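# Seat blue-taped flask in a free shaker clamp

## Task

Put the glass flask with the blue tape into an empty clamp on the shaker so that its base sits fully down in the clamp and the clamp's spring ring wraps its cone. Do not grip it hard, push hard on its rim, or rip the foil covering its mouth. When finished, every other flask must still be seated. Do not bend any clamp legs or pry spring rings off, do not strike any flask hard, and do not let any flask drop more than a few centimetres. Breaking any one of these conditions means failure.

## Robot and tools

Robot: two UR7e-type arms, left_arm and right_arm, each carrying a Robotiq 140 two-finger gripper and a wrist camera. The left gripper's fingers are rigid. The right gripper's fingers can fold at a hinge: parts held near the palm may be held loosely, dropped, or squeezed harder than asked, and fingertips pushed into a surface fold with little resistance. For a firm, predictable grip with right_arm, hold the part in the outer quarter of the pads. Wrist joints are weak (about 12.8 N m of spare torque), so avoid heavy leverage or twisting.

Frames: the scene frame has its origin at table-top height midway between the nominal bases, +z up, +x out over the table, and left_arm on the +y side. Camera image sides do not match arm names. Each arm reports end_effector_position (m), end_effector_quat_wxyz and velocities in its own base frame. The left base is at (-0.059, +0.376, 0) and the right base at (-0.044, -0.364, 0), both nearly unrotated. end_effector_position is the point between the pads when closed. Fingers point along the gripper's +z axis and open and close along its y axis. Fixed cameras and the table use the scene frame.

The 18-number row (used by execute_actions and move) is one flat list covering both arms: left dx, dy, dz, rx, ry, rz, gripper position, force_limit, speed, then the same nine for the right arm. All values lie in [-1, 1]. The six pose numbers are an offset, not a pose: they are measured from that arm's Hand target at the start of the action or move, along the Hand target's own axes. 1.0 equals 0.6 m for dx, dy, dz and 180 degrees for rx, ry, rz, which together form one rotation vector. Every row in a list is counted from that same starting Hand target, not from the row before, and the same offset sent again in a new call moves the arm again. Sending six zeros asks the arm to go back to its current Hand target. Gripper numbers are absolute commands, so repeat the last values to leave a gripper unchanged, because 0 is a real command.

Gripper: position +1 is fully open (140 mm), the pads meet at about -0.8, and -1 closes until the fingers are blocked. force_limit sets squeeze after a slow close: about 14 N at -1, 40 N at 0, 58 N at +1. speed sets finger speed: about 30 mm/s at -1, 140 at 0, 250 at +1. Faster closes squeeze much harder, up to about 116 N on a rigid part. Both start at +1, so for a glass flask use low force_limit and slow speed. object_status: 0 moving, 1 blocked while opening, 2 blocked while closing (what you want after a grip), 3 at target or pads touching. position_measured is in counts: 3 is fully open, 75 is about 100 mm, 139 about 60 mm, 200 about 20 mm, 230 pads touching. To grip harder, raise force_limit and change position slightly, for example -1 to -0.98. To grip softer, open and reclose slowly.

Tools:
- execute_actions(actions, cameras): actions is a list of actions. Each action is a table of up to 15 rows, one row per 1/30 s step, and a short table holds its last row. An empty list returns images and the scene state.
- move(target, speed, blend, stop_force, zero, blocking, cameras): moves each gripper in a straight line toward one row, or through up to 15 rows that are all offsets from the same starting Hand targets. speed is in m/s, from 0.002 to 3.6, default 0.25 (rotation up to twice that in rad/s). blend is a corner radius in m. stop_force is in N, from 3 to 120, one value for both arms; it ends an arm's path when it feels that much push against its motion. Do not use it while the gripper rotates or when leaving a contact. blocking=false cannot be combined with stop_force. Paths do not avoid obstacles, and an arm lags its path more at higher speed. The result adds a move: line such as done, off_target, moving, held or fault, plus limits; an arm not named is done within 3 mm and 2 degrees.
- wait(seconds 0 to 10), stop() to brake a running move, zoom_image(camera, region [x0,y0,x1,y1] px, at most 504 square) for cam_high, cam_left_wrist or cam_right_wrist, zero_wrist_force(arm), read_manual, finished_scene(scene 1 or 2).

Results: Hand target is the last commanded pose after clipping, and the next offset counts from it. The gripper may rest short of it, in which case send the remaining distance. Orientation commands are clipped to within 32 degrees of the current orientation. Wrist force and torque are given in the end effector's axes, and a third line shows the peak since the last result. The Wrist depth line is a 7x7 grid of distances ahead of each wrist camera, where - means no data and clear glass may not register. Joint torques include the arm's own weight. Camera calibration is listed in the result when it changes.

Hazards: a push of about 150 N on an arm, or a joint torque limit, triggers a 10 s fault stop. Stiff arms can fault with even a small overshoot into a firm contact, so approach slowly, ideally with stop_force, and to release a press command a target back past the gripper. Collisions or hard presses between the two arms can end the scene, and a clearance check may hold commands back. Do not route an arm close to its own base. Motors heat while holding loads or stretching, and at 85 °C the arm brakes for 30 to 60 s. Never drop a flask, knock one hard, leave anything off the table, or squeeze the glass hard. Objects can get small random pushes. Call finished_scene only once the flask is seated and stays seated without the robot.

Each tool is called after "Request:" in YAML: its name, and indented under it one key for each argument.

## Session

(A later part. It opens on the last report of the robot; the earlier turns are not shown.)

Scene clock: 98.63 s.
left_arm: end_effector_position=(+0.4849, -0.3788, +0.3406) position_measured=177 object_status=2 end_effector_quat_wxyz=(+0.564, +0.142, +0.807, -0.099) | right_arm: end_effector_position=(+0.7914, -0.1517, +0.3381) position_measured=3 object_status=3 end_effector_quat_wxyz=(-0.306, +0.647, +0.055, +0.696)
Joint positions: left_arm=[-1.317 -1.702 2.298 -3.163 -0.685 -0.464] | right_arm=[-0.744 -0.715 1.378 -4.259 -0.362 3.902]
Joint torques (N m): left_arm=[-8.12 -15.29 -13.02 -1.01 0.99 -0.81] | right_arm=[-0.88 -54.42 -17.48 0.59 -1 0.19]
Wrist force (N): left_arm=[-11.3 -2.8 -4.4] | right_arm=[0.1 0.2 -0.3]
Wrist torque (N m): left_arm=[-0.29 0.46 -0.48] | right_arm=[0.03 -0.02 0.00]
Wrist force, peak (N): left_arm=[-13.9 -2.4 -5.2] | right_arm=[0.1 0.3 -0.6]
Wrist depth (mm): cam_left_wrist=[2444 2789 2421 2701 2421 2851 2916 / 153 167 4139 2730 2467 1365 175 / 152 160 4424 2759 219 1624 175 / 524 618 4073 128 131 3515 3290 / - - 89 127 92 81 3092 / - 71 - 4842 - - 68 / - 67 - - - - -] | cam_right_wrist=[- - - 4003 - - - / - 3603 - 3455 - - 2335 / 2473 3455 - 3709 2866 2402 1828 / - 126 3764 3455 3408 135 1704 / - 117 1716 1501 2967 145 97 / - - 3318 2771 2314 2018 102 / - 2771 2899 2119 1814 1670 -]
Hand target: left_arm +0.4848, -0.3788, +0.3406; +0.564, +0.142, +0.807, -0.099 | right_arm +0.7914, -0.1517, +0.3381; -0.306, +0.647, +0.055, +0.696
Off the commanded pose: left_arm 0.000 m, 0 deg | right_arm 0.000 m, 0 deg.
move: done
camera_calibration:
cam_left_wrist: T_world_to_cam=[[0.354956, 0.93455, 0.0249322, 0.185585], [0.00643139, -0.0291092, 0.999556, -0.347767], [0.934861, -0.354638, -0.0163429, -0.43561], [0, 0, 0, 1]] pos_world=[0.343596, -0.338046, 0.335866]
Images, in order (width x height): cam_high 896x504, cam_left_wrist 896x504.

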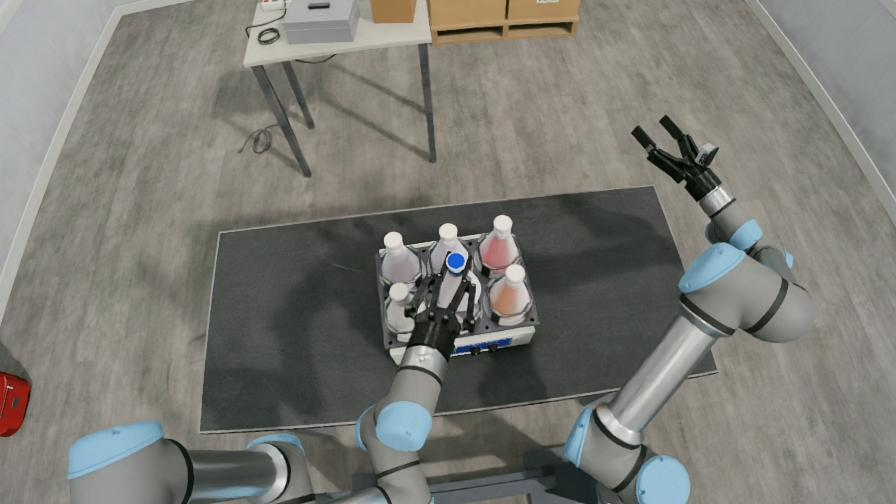

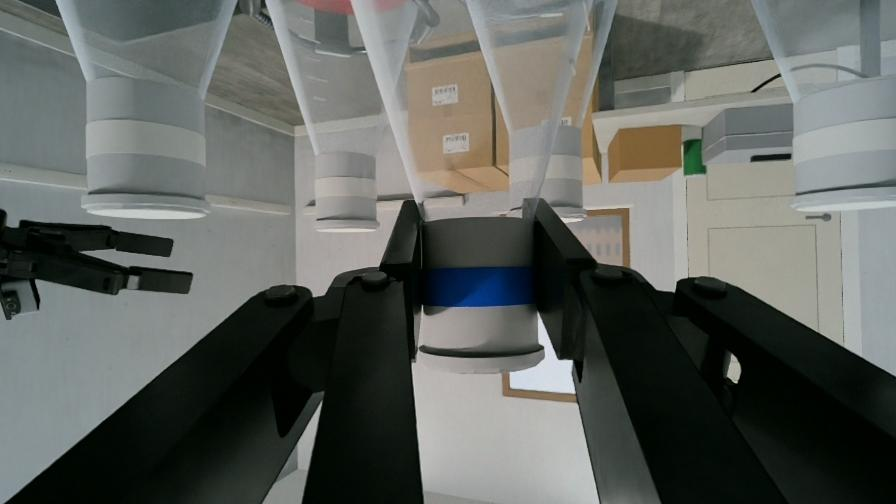

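Request:
move:
  target:
    - [-0.0627,0,-0.0228,0,0,0,-1,-1,-1,0,0,0,0,0,0,1,1,1]
    - [-0.0509,-0.0125,-0.0552,0,0,0,-1,-1,-1,0,0,0,0,0,0,1,1,1]
  speed: 0.08
  cameras: ["cam_left_wrist","cam_high"]

Request:
zoom_image:
  camera: "cam_high"
  region: [370, 205, 550, 370]

Scene clock: 108.80 s.
left_arm: end_effector_position=(+0.4628, -0.3789, +0.3807) position_measured=177 object_status=2 end_effector_quat_wxyz=(+0.564, +0.142, +0.807, -0.099) | right_arm: end_effector_position=(+0.7914, -0.1517, +0.3381) position_measured=3 object_status=3 end_effector_quat_wxyz=(-0.306, +0.647, +0.055, +0.696)
Joint positions: left_arm=[-1.385 -1.816 2.259 -2.961 -0.629 -0.526] | right_arm=[-0.744 -0.715 1.378 -4.259 -0.362 3.902]
Joint torques (N m): left_arm=[3.34 -2.93 -28.73 -4.16 0.88 -0.34] | right_arm=[-1.05 -53.85 -16.48 0.57 -1.07 0.3]
Wrist force (N): left_arm=[2.1 -1.2 1.8] | right_arm=[-0.1 0.3 -0.3]
Wrist torque (N m): left_arm=[-0.52 0.25 -0.11] | right_arm=[0.06 0.02 0.00]
Wrist force, peak (N): left_arm=[-12.6 -2.2 -5.6] | right_arm=[0.1 0.2 -0.6]
Wrist depth (mm): cam_left_wrist=[2701 178 2820 2619 2566 2883 192 / - 182 3830 2851 250 1402 195 / 2566 3564 4277 2789 2646 3290 3290 / 531 3208 - 128 132 3377 3019 / - - 89 127 92 81 3055 / - 71 - - - - 68 / - 67 - - - - -] | cam_right_wrist=[- - 4134 2933 3076 2655 - / - - - 3603 3114 - - / 3192 2683 - 3941 3880 2102 1801 / - 126 - 1510 3408 135 1693 / - 117 1596 1433 2899 2137 97 / - 3603 3408 2834 2252 2050 102 / - 2866 2449 2002 1764 1659 -]
Hand target: left_arm +0.4629, -0.3789, +0.3807; +0.564, +0.142, +0.807, -0.099 | right_arm +0.7914, -0.1517, +0.3381; -0.306, +0.647, +0.055, +0.696
Off the commanded pose: left_arm 0.000 m, 0 deg | right_arm 0.000 m, 0 deg.
move: done
camera_calibration:
cam_left_wrist: T_world_to_cam=[[0.355162, 0.934477, 0.0247442, 0.192467], [0.00639643, -0.0288986, 0.999562, -0.38763], [0.934783, -0.354848, -0.016241, -0.414507], [0, 0, 0, 1]] pos_world=[0.321597, -0.338145, 0.375966]
Images, in order (width x height): cam_high 896x504, cam_left_wrist 896x504.

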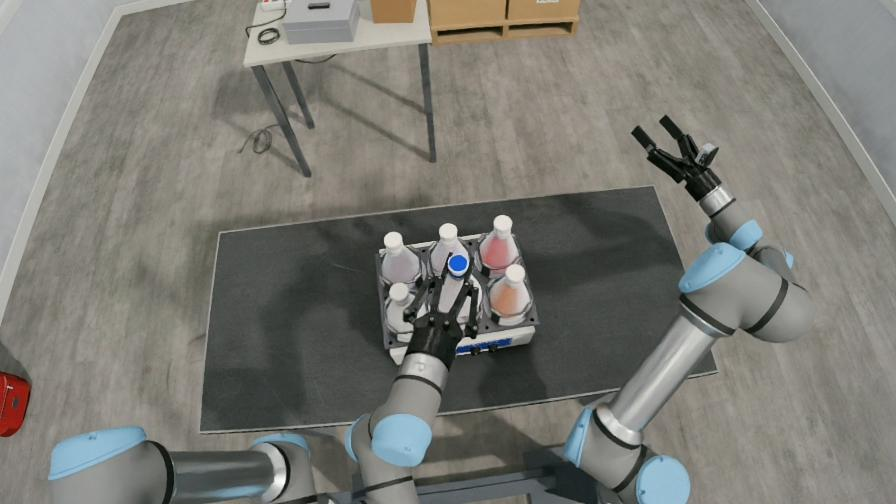

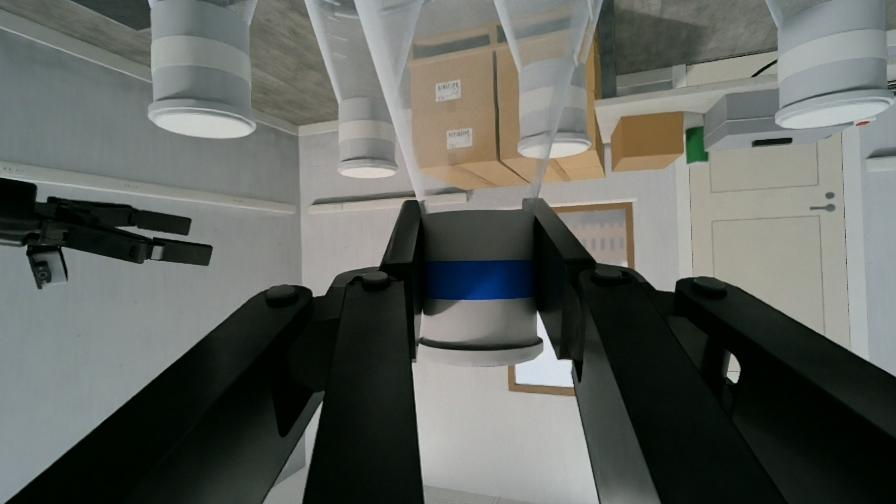

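Scaled by 2.800 from the camera's 896x504 image, which has a finer 1280x720 frame.

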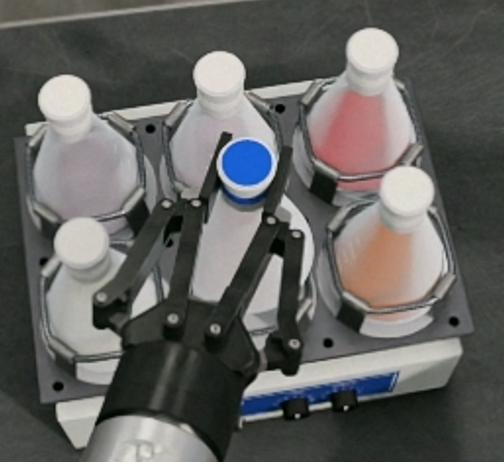

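Request:
move:
  target: [0.0412,0.0028,0.0233,0,0,0,-1,-1,-1,0,0,0,0,0,0,1,1,1]
  speed: 0.06
  cameras: ["cam_high"]

Request:
zoom_image:
  camera: "cam_high"
  region: [420, 250, 510, 330]

Scene clock: 115.20 s.
left_arm: end_effector_position=(+0.4678, -0.3788, +0.3526) position_measured=177 object_status=2 end_effector_quat_wxyz=(+0.564, +0.142, +0.807, -0.099) | right_arm: end_effector_position=(+0.7914, -0.1517, +0.3381) position_measured=3 object_status=3 end_effector_quat_wxyz=(-0.306, +0.647, +0.055, +0.696)
Joint positions: left_arm=[-1.369 -1.763 2.304 -3.07 -0.642 -0.511] | right_arm=[-0.744 -0.715 1.378 -4.259 -0.362 3.902]
Joint torques (N m): left_arm=[-10.56 -27.4 -28.8 -2.1 2.87 -0.73] | right_arm=[-0.59 -54.41 -17.05 0.5 -0.98 0.32]
Wrist force (N): left_arm=[2.1 -1.2 1.9] | right_arm=[0.3 0.3 -0.1]
Wrist torque (N m): left_arm=[-0.52 0.26 -0.30] | right_arm=[0.06 -0.07 0.00]
Wrist force, peak (N): left_arm=[3.3 -1.0 2.7] | right_arm=[-0.1 0.1 -0.5]
Wrist depth (mm): cam_left_wrist=[2592 2730 2619 2619 2566 2984 2950 / - 172 3888 2789 2444 1434 188 / 2541 173 283 2673 234 3422 192 / 551 604 - 128 132 3333 3055 / 2730 - 89 127 115 82 3130 / - 71 - 4752 - - 68 / - 67 - - - - -] | cam_right_wrist=[- - 3503 3318 2866 - 2357 / 2802 - - 3233 2933 - 2402 / 2547 - - 3941 3655 3076 1828 / - 125 5604 1519 3503 135 1693 / - 117 1704 1449 3002 2174 97 / - - 4134 2834 2272 2034 101 / - 2771 2402 2084 1896 1638 -]
Hand target: left_arm +0.4678, -0.3789, +0.3527; +0.564, +0.142, +0.807, -0.099 | right_arm +0.7914, -0.1517, +0.3381; -0.306, +0.647, +0.055, +0.696
Off the commanded pose: left_arm 0.000 m, 0 deg | right_arm 0.000 m, 0 deg.
move: done
Images, in order (width x height): cam_high 896x504.

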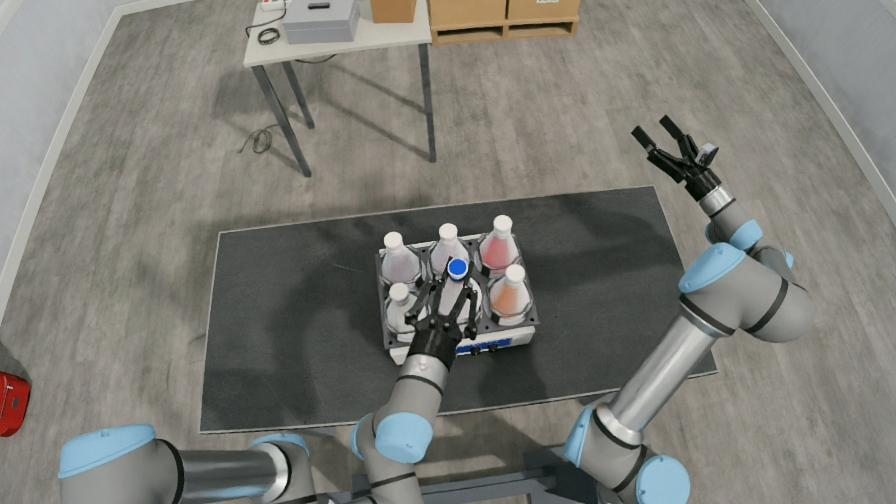

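Scaled by 5.600 from the camera's 896x504 image, which has a finer 1280x720 frame.

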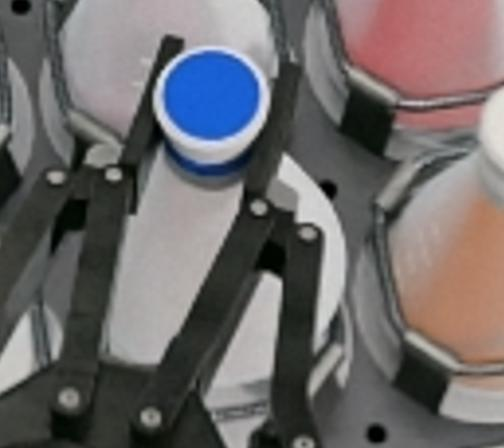

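Request:
move:
  target: [0.1029,0,0.0375,0,0,0,-1,-1,-1,0,0,0,0,0,0,1,1,1]
  speed: 0.02
  stop_force: 20
  cameras: ["cam_left_wrist","cam_high"]

Request:
zoom_image:
  camera: "cam_high"
  region: [370, 205, 550, 370]

Request:
zoom_image:
  camera: "cam_left_wrist"
  region: [200, 0, 700, 380]

Scene clock: 121.00 s.
left_arm: end_effector_position=(+0.4678, -0.3788, +0.3311) position_measured=177 object_status=2 end_effector_quat_wxyz=(+0.564, +0.142, +0.807, -0.099) | right_arm: end_effector_position=(+0.7914, -0.1517, +0.3381) position_measured=3 object_status=3 end_effector_quat_wxyz=(-0.306, +0.647, +0.055, +0.696)
Joint positions: left_arm=[-1.369 -1.726 2.34 -3.144 -0.642 -0.511] | right_arm=[-0.744 -0.715 1.378 -4.259 -0.362 3.902]
Joint torques (N m): left_arm=[0.59 -20.73 -21.98 -0.84 1.11 -0.18] | right_arm=[-0.3 -53.99 -17.5 0.62 -1.15 0.25]
Wrist force (N): left_arm=[-11.2 -3.2 -6.2] | right_arm=[0.1 0.0 -0.2]
Wrist torque (N m): left_arm=[-0.37 0.49 -0.50] | right_arm=[-0.01 -0.02 0.00]
Wrist force, peak (N): left_arm=[-17.5 -4.8 -9.7] | right_arm=[0.0 0.4 -0.4]
Wrist depth (mm): cam_left_wrist=[2883 3130 339 2376 2592 3130 2820 / - 3719 5237 2789 2541 1418 1146 / - 171 4139 3564 234 1635 190 / 543 709 - 125 128 3468 3248 / - - 89 125 92 81 3019 / - 71 - - - - 68 / - 67 - - - - -] | cam_right_wrist=[2212 - - 3503 - - 2402 / - 3503 4670 3152 - - - / 2866 3821 3318 3603 3152 2018 1801 / - 126 - 1484 1882 135 1681 / - 117 1727 1484 3114 135 97 / - 3503 3275 2771 2293 2034 101 / - 2802 2573 2084 1801 1648 -]
Hand target: left_arm +0.4678, -0.3788, +0.3311; +0.564, +0.142, +0.807, -0.099 (not the last commanded pose) | right_arm +0.7914, -0.1517, +0.3381; -0.306, +0.647, +0.055, +0.696
Off the commanded pose: left_arm 0.044 m, 0 deg | right_arm 0.000 m, 0 deg.
move: contact (left_arm)
camera_calibration:
cam_left_wrist: T_world_to_cam=[[0.355042, 0.934523, 0.0247451, 0.192009], [0.00639944, -0.0288985, 0.999562, -0.338084], [0.934828, -0.354728, -0.0162406, -0.419868], [0, 0, 0, 1]] pos_world=[0.326497, -0.338146, 0.326366]
Images, in order (width x height): cam_high 896x504, cam_left_wrist 896x504.

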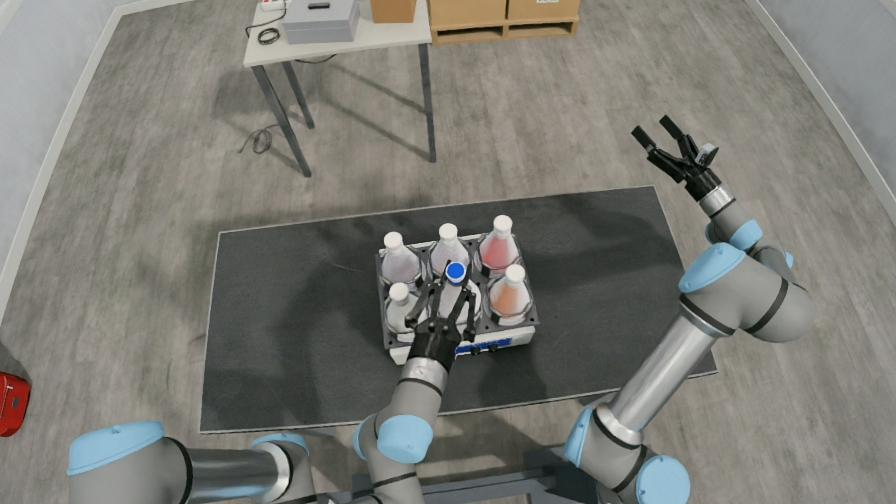

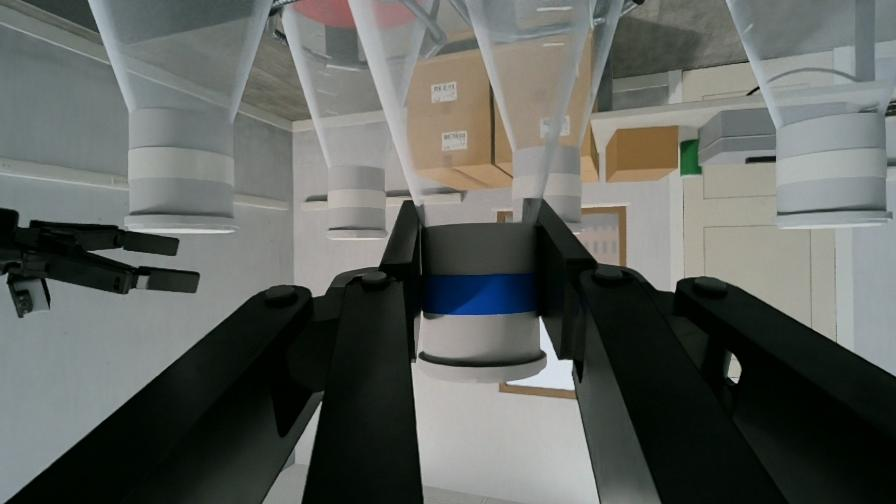

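Scaled by 2.800 from the camera's 896x504 image, which has a finer 1280x720 frame.

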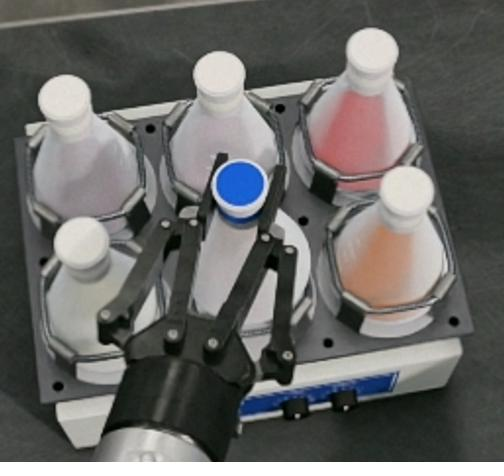

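Scaled by 1.008 from the camera's 896x504 image, which has a finer 1280x720 frame.

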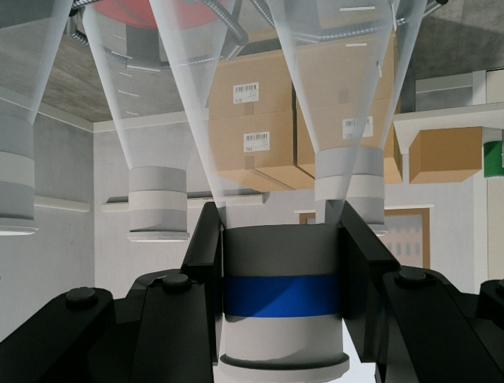

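Request:
move:
  target: [0.0688,0,0.025,0,0,0,-1,-1,-1,0,0,0,0,0,0,1,1,1]
  speed: 0.015
  stop_force: 32
  zero: false
  cameras: ["cam_left_wrist","cam_high"]

Request:
zoom_image:
  camera: "cam_high"
  region: [370, 205, 550, 370]

Request:
zoom_image:
  camera: "cam_left_wrist"
  region: [200, 0, 700, 380]

Scene clock: 139.17 s.
left_arm: end_effector_position=(+0.4678, -0.3788, +0.3291) position_measured=177 object_status=2 end_effector_quat_wxyz=(+0.564, +0.142, +0.807, -0.099) | right_arm: end_effector_position=(+0.7914, -0.1517, +0.3381) position_measured=3 object_status=3 end_effector_quat_wxyz=(-0.306, +0.647, +0.055, +0.696)
Joint positions: left_arm=[-1.369 -1.722 2.343 -3.153 -0.642 -0.511] | right_arm=[-0.744 -0.715 1.378 -4.259 -0.362 3.902]
Joint torques (N m): left_arm=[12.63 -18.88 -17.68 -0.01 0.94 1.15] | right_arm=[-0.71 -53.6 -18.16 0.69 -1.03 0.44]
Wrist force (N): left_arm=[-18.0 -6.6 -8.8] | right_arm=[0.1 0.0 -0.3]
Wrist torque (N m): left_arm=[-0.36 0.65 -0.44] | right_arm=[0.00 -0.04 0.00]
Wrist force, peak (N): left_arm=[-29.5 -10.7 -14.4] | right_arm=[0.2 0.2 -0.5]
Wrist depth (mm): cam_left_wrist=[3468 2701 335 336 2592 3055 2883 / 3564 3130 4207 2883 2566 1434 1146 / - 171 284 3168 236 3290 186 / 541 577 - 125 128 3333 2950 / - - 89 125 116 82 3019 / - 71 - 126 - - 68 / - 67 - - - - -] | cam_right_wrist=[- 3503 - 4068 2771 - 2425 / - - 4003 3552 3039 - 2272 / 3002 5147 4068 3764 3076 2473 1801 / - 126 4348 1596 2137 135 1704 / - 117 1466 1466 2967 135 97 / - - 3503 2741 2293 2050 101 / - 2834 2357 2473 1751 1638 -]
Hand target: left_arm +0.4678, -0.3788, +0.3291; +0.564, +0.142, +0.807, -0.099 (not the last commanded pose) | right_arm +0.7914, -0.1517, +0.3381; -0.306, +0.647, +0.055, +0.696
Off the commanded pose: left_arm 0.042 m, 0 deg | right_arm 0.000 m, 0 deg.
move: contact (left_arm)
camera_calibration:
cam_left_wrist: T_world_to_cam=[[0.355036, 0.934539, 0.0242183, 0.19224], [0.0063005, -0.0282974, 0.99958, -0.335755], [0.934831, -0.354735, -0.0159347, -0.420005], [0, 0, 0, 1]] pos_world=[0.326497, -0.338147, 0.324265]
Images, in order (width x height): cam_high 896x504, cam_left_wrist 896x504.

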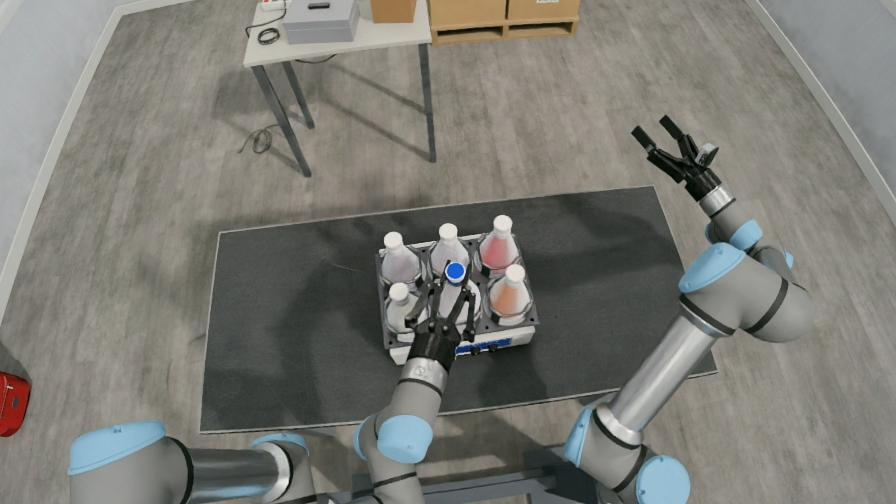

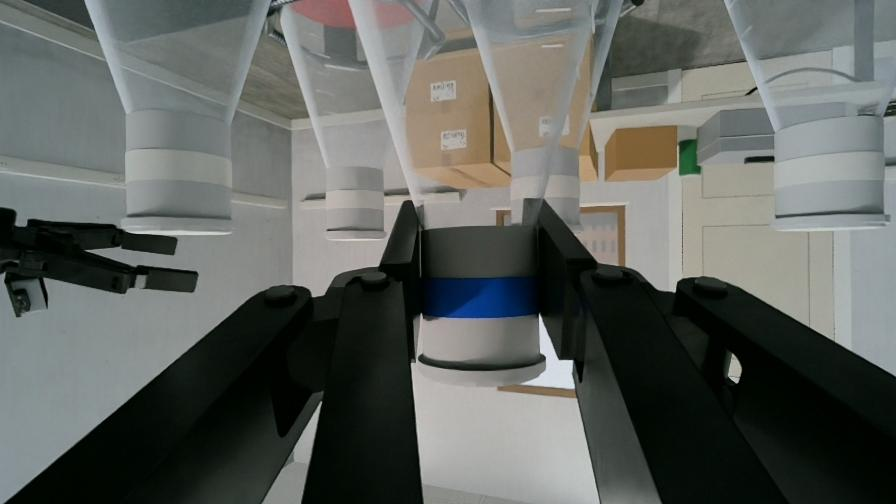

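Scaled by 2.800 from the camera's 896x504 image, which has a finer 1280x720 frame.

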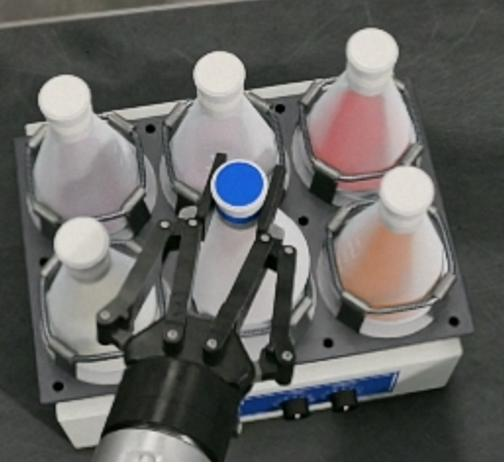

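Scaled by 1.008 from the camera's 896x504 image, which has a finer 1280x720 frame.

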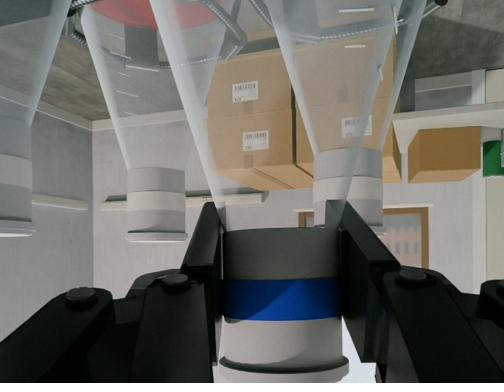

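Request:
move:
  target:
    - [-0.0157,0,-0.0057,0,0,0,-1,-1,-1,0,0,0,0,0,0,1,1,1]
    - [-0.0157,-0.0067,-0.0057,0,0,0,-1,-1,-1,0,0,0,0,0,0,1,1,1]
  speed: 0.04

Request:
move:
  target: [0.0687,0,0.025,0,0,0,-1,-1,-1,0,0,0,0,0,0,1,1,1]
  speed: 0.02
  stop_force: 32
  cameras: ["cam_left_wrist","cam_high"]

Scene clock: 157.90 s.
left_arm: end_effector_position=(+0.4664, -0.3827, +0.3391) position_measured=177 object_status=2 end_effector_quat_wxyz=(+0.564, +0.142, +0.807, -0.099) | right_arm: end_effector_position=(+0.7914, -0.1517, +0.3381) position_measured=3 object_status=3 end_effector_quat_wxyz=(-0.306, +0.647, +0.055, +0.696)
Joint positions: left_arm=[-1.376 -1.735 2.322 -3.112 -0.636 -0.518] | right_arm=[-0.744 -0.715 1.378 -4.259 -0.362 3.902]
Joint torques (N m): left_arm=[13.85 -27.78 -16.64 -4.74 -0.09 0.93] | right_arm=[-0.46 -53.26 -17.94 0.6 -1.15 0.39]
Wrist force (N): left_arm=[2.0 -0.4 2.2] | right_arm=[0.1 0.2 -0.1]
Wrist torque (N m): left_arm=[-0.35 0.28 -0.30] | right_arm=[0.05 -0.01 0.00]
Wrist force, peak (N): left_arm=[-18.4 -7.1 -8.7] | right_arm=[-0.2 0.4 -0.3]
Wrist depth (mm): cam_left_wrist=[2541 650 341 2398 2312 3092 2851 / - 3168 3888 2851 2566 1380 196 / - 174 280 3248 238 1635 189 / 537 667 - 125 138 3377 3248 / - - 89 124 92 81 3055 / - 71 - - - - 68 / - 67 - - - - -] | cam_right_wrist=[- 3455 - 3603 - - 2600 / 2712 - - 3709 4003 - 2293 / 2967 - - 3821 3275 2067 1814 / 2573 125 - 1576 3192 138 1751 / - 117 1528 1510 3076 2119 97 / - 3152 4203 2712 2272 2018 102 / - 2834 2547 2137 1828 1716 -]
Hand target: left_arm +0.4664, -0.3826, +0.3391; +0.564, +0.142, +0.807, -0.099 | right_arm +0.7914, -0.1517, +0.3381; -0.306, +0.647, +0.055, +0.696
Off the commanded pose: left_arm 0.000 m, 0 deg | right_arm 0.000 m, 0 deg.
move: done

Scene clock: 159.90 s.
left_arm: end_effector_position=(+0.4664, -0.3826, +0.3215) position_measured=177 object_status=2 end_effector_quat_wxyz=(+0.564, +0.142, +0.807, -0.099) | right_arm: end_effector_position=(+0.7914, -0.1517, +0.3381) position_measured=3 object_status=3 end_effector_quat_wxyz=(-0.306, +0.647, +0.055, +0.696)
Joint positions: left_arm=[-1.376 -1.702 2.35 -3.175 -0.636 -0.518] | right_arm=[-0.744 -0.715 1.378 -4.259 -0.362 3.902]
Joint torques (N m): left_arm=[1.73 -19.06 -17.62 -0.47 -3.32 -0.83] | right_arm=[-0.22 -53.76 -17.29 0.63 -1.1 0.43]
Wrist force (N): left_arm=[-19.7 -0.3 -1.0] | right_arm=[0.1 0.2 -0.3]
Wrist torque (N m): left_arm=[-0.27 0.58 -0.41] | right_arm=[0.03 -0.02 0.00]
Wrist force, peak (N): left_arm=[-33.9 -3.0 -5.0] | right_arm=[-0.1 0.2 -0.4]
Wrist depth (mm): cam_left_wrist=[705 2916 317 297 2541 2851 2730 / - 3377 4752 2820 2516 1380 1183 / 2231 170 280 3290 1434 1645 184 / 543 172 - 126 129 3564 2950 / 2398 - 89 126 92 82 3290 / - 71 - 4842 - - 68 / - 67 - 4073 - - -] | cam_right_wrist=[- 3455 3363 3455 2967 - 3503 / - - - 3764 3152 2741 2272 / 2712 2449 - 3941 3192 2683 1854 / - 126 - 1510 2232 138 1704 / - 117 1484 1466 2771 144 97 / - 3275 3039 2741 2252 2002 102 / - 2741 2522 2193 1776 1681 -]
Hand target: left_arm +0.4664, -0.3826, +0.3215; +0.564, +0.142, +0.807, -0.099 (not the last commanded pose) | right_arm +0.7914, -0.1517, +0.3381; -0.306, +0.647, +0.055, +0.696
Off the commanded pose: left_arm 0.026 m, 0 deg | right_arm 0.000 m, 0 deg.
move: contact (left_arm)
camera_calibration:
cam_left_wrist: T_world_to_cam=[[0.354857, 0.934613, 0.0239748, 0.196506], [0.00620316, -0.0279968, 0.999589, -0.328122], [0.9349, -0.354562, -0.0157324, -0.420251], [0, 0, 0, 1]] pos_world=[0.325197, -0.341848, 0.316664]
Images, in order (width x height): cam_high 896x504, cam_left_wrist 896x504.

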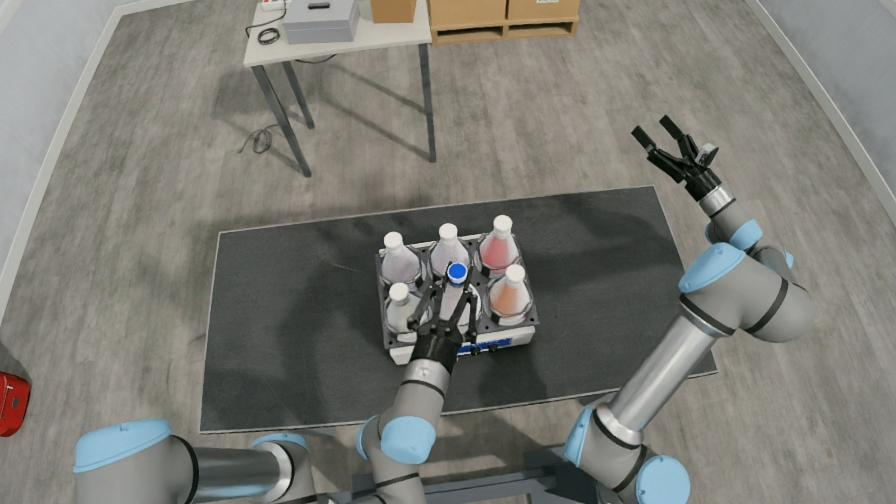

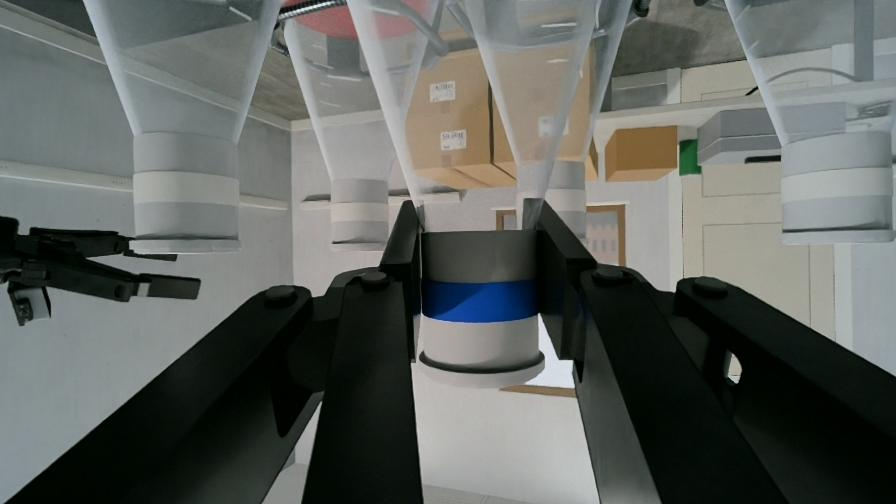

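Request:
move:
  target:
    - [-0.0078,0,-0.0028,0,0,0,-1,-1,-1,0,0,0,0,0,0,1,1,1]
    - [-0.0098,0,0.0027,0,0,0,-1,-1,-1,0,0,0,0,0,0,1,1,1]
  speed: 0.04

Request:
move:
  target: [0.0687,0,0.025,0,0,0,-1,-1,-1,0,0,0,0,0,0,1,1,1]
  speed: 0.02
  stop_force: 32
  cameras: ["cam_left_wrist"]

Scene clock: 164.37 s.
left_arm: end_effector_position=(+0.4698, -0.3838, +0.3265) position_measured=177 object_status=2 end_effector_quat_wxyz=(+0.564, +0.142, +0.807, -0.099) end_effector_velocity=(-0.001, +0.001, -0.001) end_effector_angular_velocity=(+0.002, +0.000, +0.002) | right_arm: end_effector_position=(+0.7914, -0.1517, +0.3381) position_measured=3 object_status=3 end_effector_quat_wxyz=(-0.306, +0.647, +0.055, +0.696)
Joint positions: left_arm=[-1.366 -1.7 2.335 -3.168 -0.644 -0.509] | right_arm=[-0.744 -0.715 1.378 -4.259 -0.362 3.902]
Joint velocities: left_arm=[-0.003 -0.003 0.003 0.005 0.004 -0.004] | right_arm=[within noise]
Joint torques (N m): left_arm=[-8.62 -24.02 -12.36 0.47 1.11 -0.66] | right_arm=[-0.31 -53.9 -18.22 0.48 -1.11 0.63]
Wrist force (N): left_arm=[-8.5 -0.1 -2.5] | right_arm=[0.1 0.2 -0.2]
Wrist torque (N m): left_arm=[-0.35 0.55 -0.33] | right_arm=[0.04 -0.03 0.00]
Wrist force, peak (N): left_arm=[-20.1 -0.4 -0.9] | right_arm=[-0.1 0.1 -0.4]
Wrist depth (mm): cam_left_wrist=[2673 2730 314 305 2516 2916 - / 2312 3333 4502 2789 2673 1330 1166 / 2619 166 4842 3055 1426 1635 186 / 540 172 - 126 129 3515 3055 / 2376 - 89 127 92 81 2851 / - 71 - 4010 - - 68 / - 67 - 3888 - - -] | cam_right_wrist=[- - - 4134 3114 - - / - - 4945 3603 3275 - - / 3821 - - 4068 3275 2252 1789 / 2573 125 3821 1566 3152 135 1716 / - 117 1528 1484 3114 135 97 / - - 3503 2866 2357 2137 102 / - 2771 2449 2067 1828 1801 -]
Hand target: left_arm +0.4697, -0.3838, +0.3265; +0.564, +0.142, +0.807, -0.099 | right_arm +0.7914, -0.1517, +0.3381; -0.306, +0.647, +0.055, +0.696
Off the commanded pose: left_arm 0.000 m, 0 deg | right_arm 0.000 m, 0 deg.
move: done

Scene clock: 165.87 s.
left_arm: end_effector_position=(+0.4698, -0.3837, +0.3197) position_measured=177 object_status=2 end_effector_quat_wxyz=(+0.564, +0.141, +0.807, -0.099) | right_arm: end_effector_position=(+0.7914, -0.1517, +0.3381) position_measured=3 object_status=3 end_effector_quat_wxyz=(-0.306, +0.647, +0.055, +0.696)
Joint positions: left_arm=[-1.366 -1.687 2.346 -3.192 -0.644 -0.509] | right_arm=[-0.744 -0.715 1.378 -4.259 -0.362 3.902]
Joint torques (N m): left_arm=[-8.47 -14.19 -14.47 1.14 -4.05 -0.02] | right_arm=[-0.15 -53.35 -18.01 0.68 -1.16 0.46]
Wrist force (N): left_arm=[-29.8 3.1 -3.6] | right_arm=[0.1 0.2 -0.1]
Wrist torque (N m): left_arm=[-0.37 0.71 -0.27] | right_arm=[0.03 -0.01 0.00]
Wrist force, peak (N): left_arm=[-43.9 1.2 -10.6] | right_arm=[0.4 0.4 -0.2]
Wrist depth (mm): cam_left_wrist=[2619 2916 313 292 2516 2916 2883 / 2701 3614 4207 2789 2354 1344 1194 / 2619 163 271 3248 1555 3092 185 / 538 166 - 126 129 3333 197 / - - 89 128 92 82 2701 / - 71 - 130 - - 68 / - 67 - - - - -] | cam_right_wrist=[3076 3655 3408 3363 - - - / 2899 - 3408 3655 2293 - 2402 / 3076 3039 - 3114 3318 2522 1681 / - 126 4068 1327 3318 138 1739 / - 117 3655 1449 3039 144 97 / - - 3275 2834 2272 2002 102 / - 2771 2357 2102 1814 1627 -]
Hand target: left_arm +0.4698, -0.3837, +0.3197; +0.564, +0.141, +0.807, -0.100 (not the last commanded pose) | right_arm +0.7914, -0.1517, +0.3381; -0.306, +0.647, +0.055, +0.696
Off the commanded pose: left_arm 0.037 m, 0 deg | right_arm 0.000 m, 0 deg.
move: contact (left_arm)
camera_calibration:
cam_left_wrist: T_world_to_cam=[[0.354644, 0.934707, 0.023451, 0.196769], [0.00610901, -0.0273971, 0.999606, -0.326145], [0.934982, -0.354361, -0.0154263, -0.423845], [0, 0, 0, 1]] pos_world=[0.328497, -0.34305, 0.314863]
Images, in order (width x height): cam_left_wrist 896x504.

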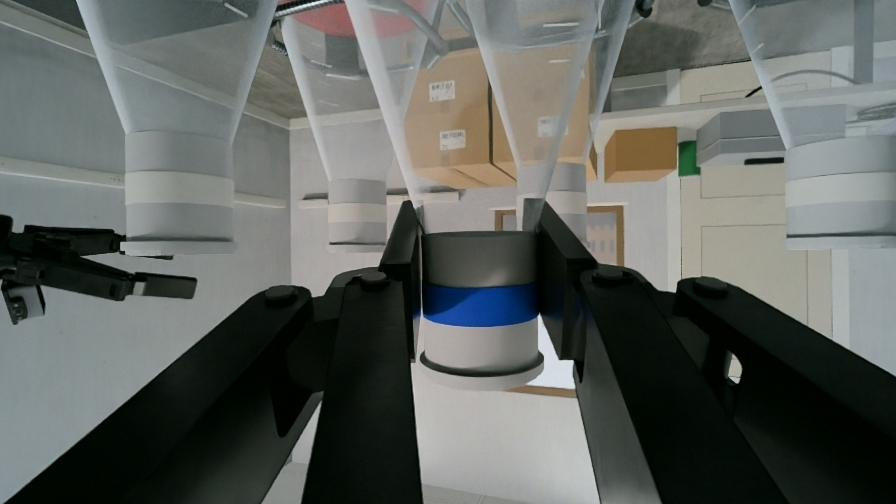

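Request:
move:
  target:
    - [-0.0078,0,-0.0028,0,0,0,-1,-1,-1,0,0,0,0,0,0,1,1,1]
    - [-0.0098,0.0025,0.0027,0,0,0,-1,-1,-1,0,0,0,0,0,0,1,1,1]
  speed: 0.04

Request:
move:
  target: [0.0687,0,0.025,0,0,0,-1,-1,-1,0,0,0,0,0,0,1,1,1]
  speed: 0.02
  stop_force: 34
  cameras: ["cam_left_wrist","cam_high"]

Request:
zoom_image:
  camera: "cam_high"
  region: [400, 240, 520, 350]

Scene clock: 170.33 s.
left_arm: end_effector_position=(+0.4737, -0.3835, +0.3246) position_measured=177 object_status=2 end_effector_quat_wxyz=(+0.564, +0.141, +0.807, -0.099) end_effector_velocity=(-0.001, +0.000, -0.002) end_effector_angular_velocity=(+0.004, +0.000, +0.002) | right_arm: end_effector_position=(+0.7914, -0.1517, +0.3381) position_measured=3 object_status=3 end_effector_quat_wxyz=(-0.306, +0.647, +0.055, +0.696)
Joint positions: left_arm=[-1.354 -1.688 2.332 -3.187 -0.654 -0.498] | right_arm=[-0.744 -0.715 1.378 -4.259 -0.362 3.902]
Joint velocities: left_arm=[-0.004 -0.001 0.003 0.006 0.005 -0.005] | right_arm=[within noise]
Joint torques (N m): left_arm=[-9.65 -24.05 -9.7 1.43 1.06 -0.88] | right_arm=[-0.18 -53.76 -18.37 0.63 -1.09 0.44]
Wrist force (N): left_arm=[-12.9 -1.1 -4.9] | right_arm=[0.0 0.3 -0.3]
Wrist torque (N m): left_arm=[-0.26 0.64 -0.54] | right_arm=[0.06 -0.01 0.00]
Wrist force, peak (N): left_arm=[-30.3 3.1 -3.9] | right_arm=[0.0 0.3 -0.3]
Wrist depth (mm): cam_left_wrist=[3614 686 312 294 2444 2646 2820 / - 3468 4010 2820 2619 1387 1188 / - 162 3774 4277 1501 1574 185 / 532 164 - 126 130 4349 3019 / 2541 - 89 129 92 82 3333 / - 71 - 130 - - 68 / - 67 - - - - -] | cam_right_wrist=[- - 5044 2547 3039 - - / - - - 3764 3603 - - / 2802 - - 4670 3233 2522 1828 / 2771 126 - 1538 3192 138 1704 / - 117 1854 1425 3152 145 97 / - - 3152 2522 2272 2018 101 / - 2771 2522 2119 1727 1648 -]
Hand target: left_arm +0.4736, -0.3835, +0.3246; +0.564, +0.141, +0.807, -0.100 | right_arm +0.7914, -0.1517, +0.3381; -0.306, +0.647, +0.055, +0.696
Off the commanded pose: left_arm 0.000 m, 0 deg | right_arm 0.000 m, 0 deg.
move: done

Scene clock: 171.93 s.
left_arm: end_effector_position=(+0.4736, -0.3835, +0.3162) position_measured=177 object_status=2 end_effector_quat_wxyz=(+0.565, +0.141, +0.807, -0.100) | right_arm: end_effector_position=(+0.7914, -0.1517, +0.3381) position_measured=3 object_status=3 end_effector_quat_wxyz=(-0.306, +0.647, +0.055, +0.696)
Joint positions: left_arm=[-1.355 -1.671 2.346 -3.217 -0.654 -0.498] | right_arm=[-0.744 -0.715 1.378 -4.259 -0.362 3.902]
Joint torques (N m): left_arm=[-9.92 -14.38 -11.11 2.04 -3.44 -0.16] | right_arm=[-0.47 -53.29 -18.61 0.66 -1.12 0.47]
Wrist force (N): left_arm=[-34.6 1.2 0.8] | right_arm=[0.1 0.0 -0.1]
Wrist torque (N m): left_arm=[-0.23 0.70 -0.70] | right_arm=[-0.01 -0.02 0.00]
Wrist force, peak (N): left_arm=[-51.9 -1.1 -1.7] | right_arm=[0.0 0.3 -0.5]
Wrist depth (mm): cam_left_wrist=[2541 3055 306 288 2467 3092 2916 / 2566 3666 4502 2820 2789 1303 1216 / 2789 160 4752 4139 1434 3248 179 / 521 554 - 127 139 3422 187 / - - 89 130 92 82 3130 / - 71 - 132 - - 68 / - 67 - - - - -] | cam_right_wrist=[- - - 3941 2473 2497 2156 / - 3363 - 3821 2866 2899 - / 2834 - - 2547 4348 2522 1776 / - 126 - 1538 3363 135 1670 / - 117 1606 1466 3002 2084 97 / - - 3408 2866 2252 2067 102 / - 2802 2547 2137 1801 1648 -]
Hand target: left_arm +0.4736, -0.3835, +0.3162; +0.565, +0.141, +0.807, -0.100 (not the last commanded pose) | right_arm +0.7914, -0.1517, +0.3381; -0.306, +0.647, +0.055, +0.696
Off the commanded pose: left_arm 0.035 m, 0 deg | right_arm 0.000 m, 0 deg.
move: contact (left_arm)
camera_calibration:
cam_left_wrist: T_world_to_cam=[[0.354518, 0.934763, 0.0231485, 0.195439], [0.00593577, -0.0270058, 0.999618, -0.322375], [0.93503, -0.354245, -0.0151226, -0.427548], [0, 0, 0, 1]] pos_world=[0.332397, -0.342852, 0.311262]
Images, in order (width x height): cam_high 896x504, cam_left_wrist 896x504.

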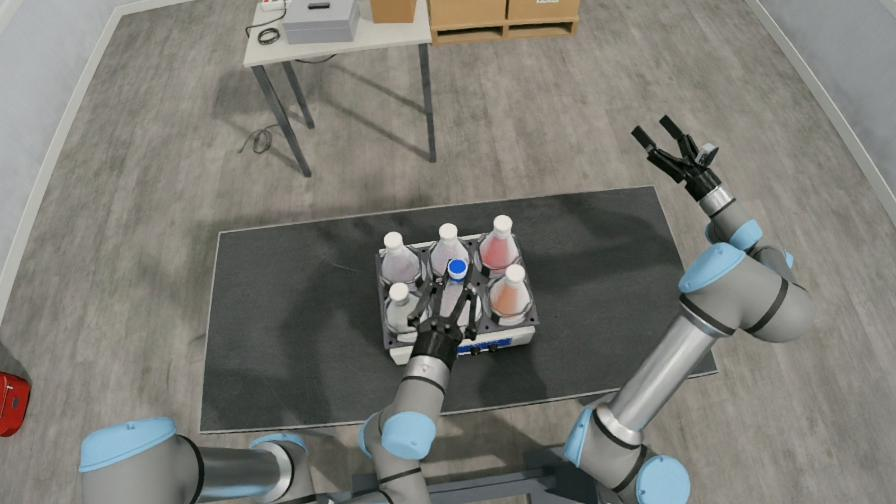

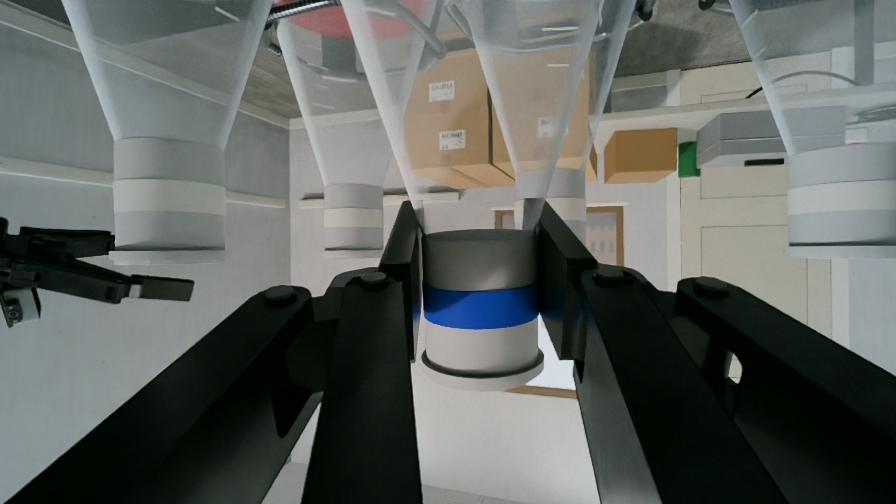

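Scaled by 4.200 from the camera's 896x504 image, which has a finer 1280x720 frame.

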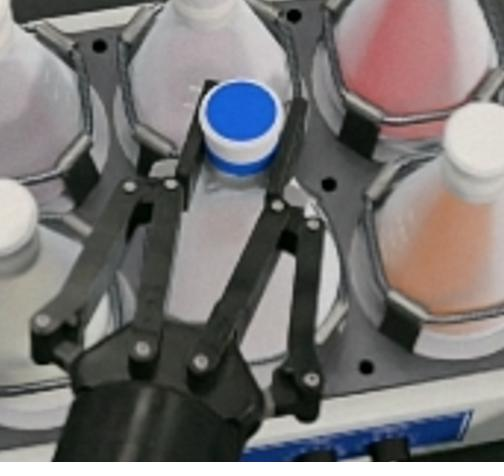

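Request:
move:
  target: [0.0075,-0.006,-0.0207,0,0,0,-1,-1,-1,0,0,0,0,0,0,1,1,1]
  speed: 0.02
  stop_force: 30
  cameras: ["cam_left_wrist","cam_high"]

Request:
zoom_image:
  camera: "cam_high"
  region: [400, 240, 520, 350]

Scene clock: 191.53 s.
left_arm: end_effector_position=(+0.4600, -0.3824, +0.3162) position_measured=177 object_status=2 end_effector_quat_wxyz=(+0.565, +0.141, +0.807, -0.100) | right_arm: end_effector_position=(+0.7914, -0.1517, +0.3381) position_measured=3 object_status=3 end_effector_quat_wxyz=(-0.306, +0.647, +0.055, +0.696)
Joint positions: left_arm=[-1.396 -1.706 2.369 -3.173 -0.619 -0.538] | right_arm=[-0.744 -0.715 1.378 -4.259 -0.362 3.902]
Joint torques (N m): left_arm=[5.84 10.41 -15.1 0.65 -7.44 1.12] | right_arm=[-0.13 -53.25 -18.2 0.58 -1.18 0.58]
Wrist force (N): left_arm=[-29.9 6.8 -2.3] | right_arm=[0.1 0.2 -0.3]
Wrist torque (N m): left_arm=[-0.40 0.66 0.18] | right_arm=[0.04 -0.03 -0.01]
Wrist force, peak (N): left_arm=[-57.2 3.3 4.1] | right_arm=[0.2 0.4 -0.4]
Wrist depth (mm): cam_left_wrist=[646 3019 287 301 2444 2984 2883 / 2175 3564 3830 2759 2619 1330 1188 / - 176 282 3019 1656 1635 191 / 547 176 - 125 129 3830 201 / 2566 - 89 126 92 82 2916 / - 71 - 4073 - - 68 / - 68 - 3774 - - -] | cam_right_wrist=[- 3455 - 2655 2866 2802 - / - - - 3709 - - - / 3152 - - 3821 3880 2335 1801 / - 125 - 1501 3408 135 1751 / - 117 1638 1425 3002 127 97 / - - 3503 2174 2402 2050 101 / - 2834 2402 2018 1776 1648 -]
Hand target: left_arm +0.4600, -0.3824, +0.3162; +0.565, +0.141, +0.807, -0.100 | right_arm +0.7914, -0.1517, +0.3381; -0.306, +0.647, +0.055, +0.696
Off the commanded pose: left_arm 0.000 m, 0 deg | right_arm 0.000 m, 0 deg.
move: done
camera_calibration:
cam_left_wrist: T_world_to_cam=[[0.354518, 0.934763, 0.0231485, 0.199265], [0.00593577, -0.0270058, 0.999618, -0.322364], [0.93503, -0.354245, -0.0151226, -0.414347], [0, 0, 0, 1]] pos_world=[0.318697, -0.341752, 0.311362]
Images, in order (width x height): cam_high 896x504, cam_left_wrist 896x504.

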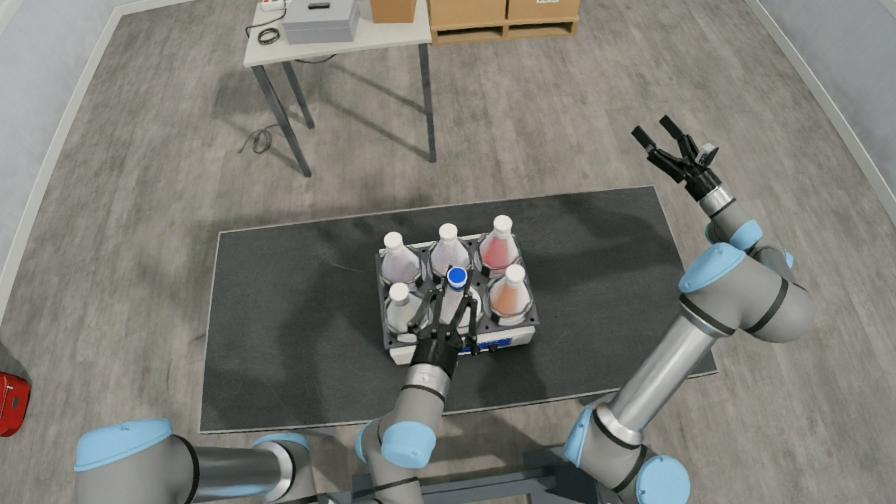

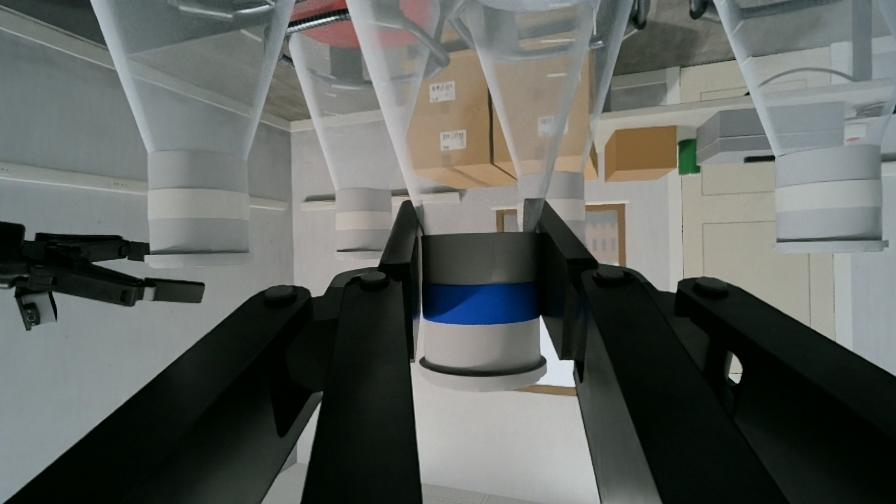

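Scaled by 4.200 from the camera's 896x504 image, which has a finer 1280x720 frame.

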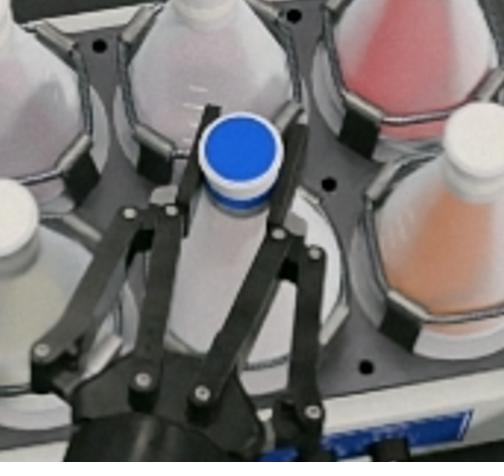

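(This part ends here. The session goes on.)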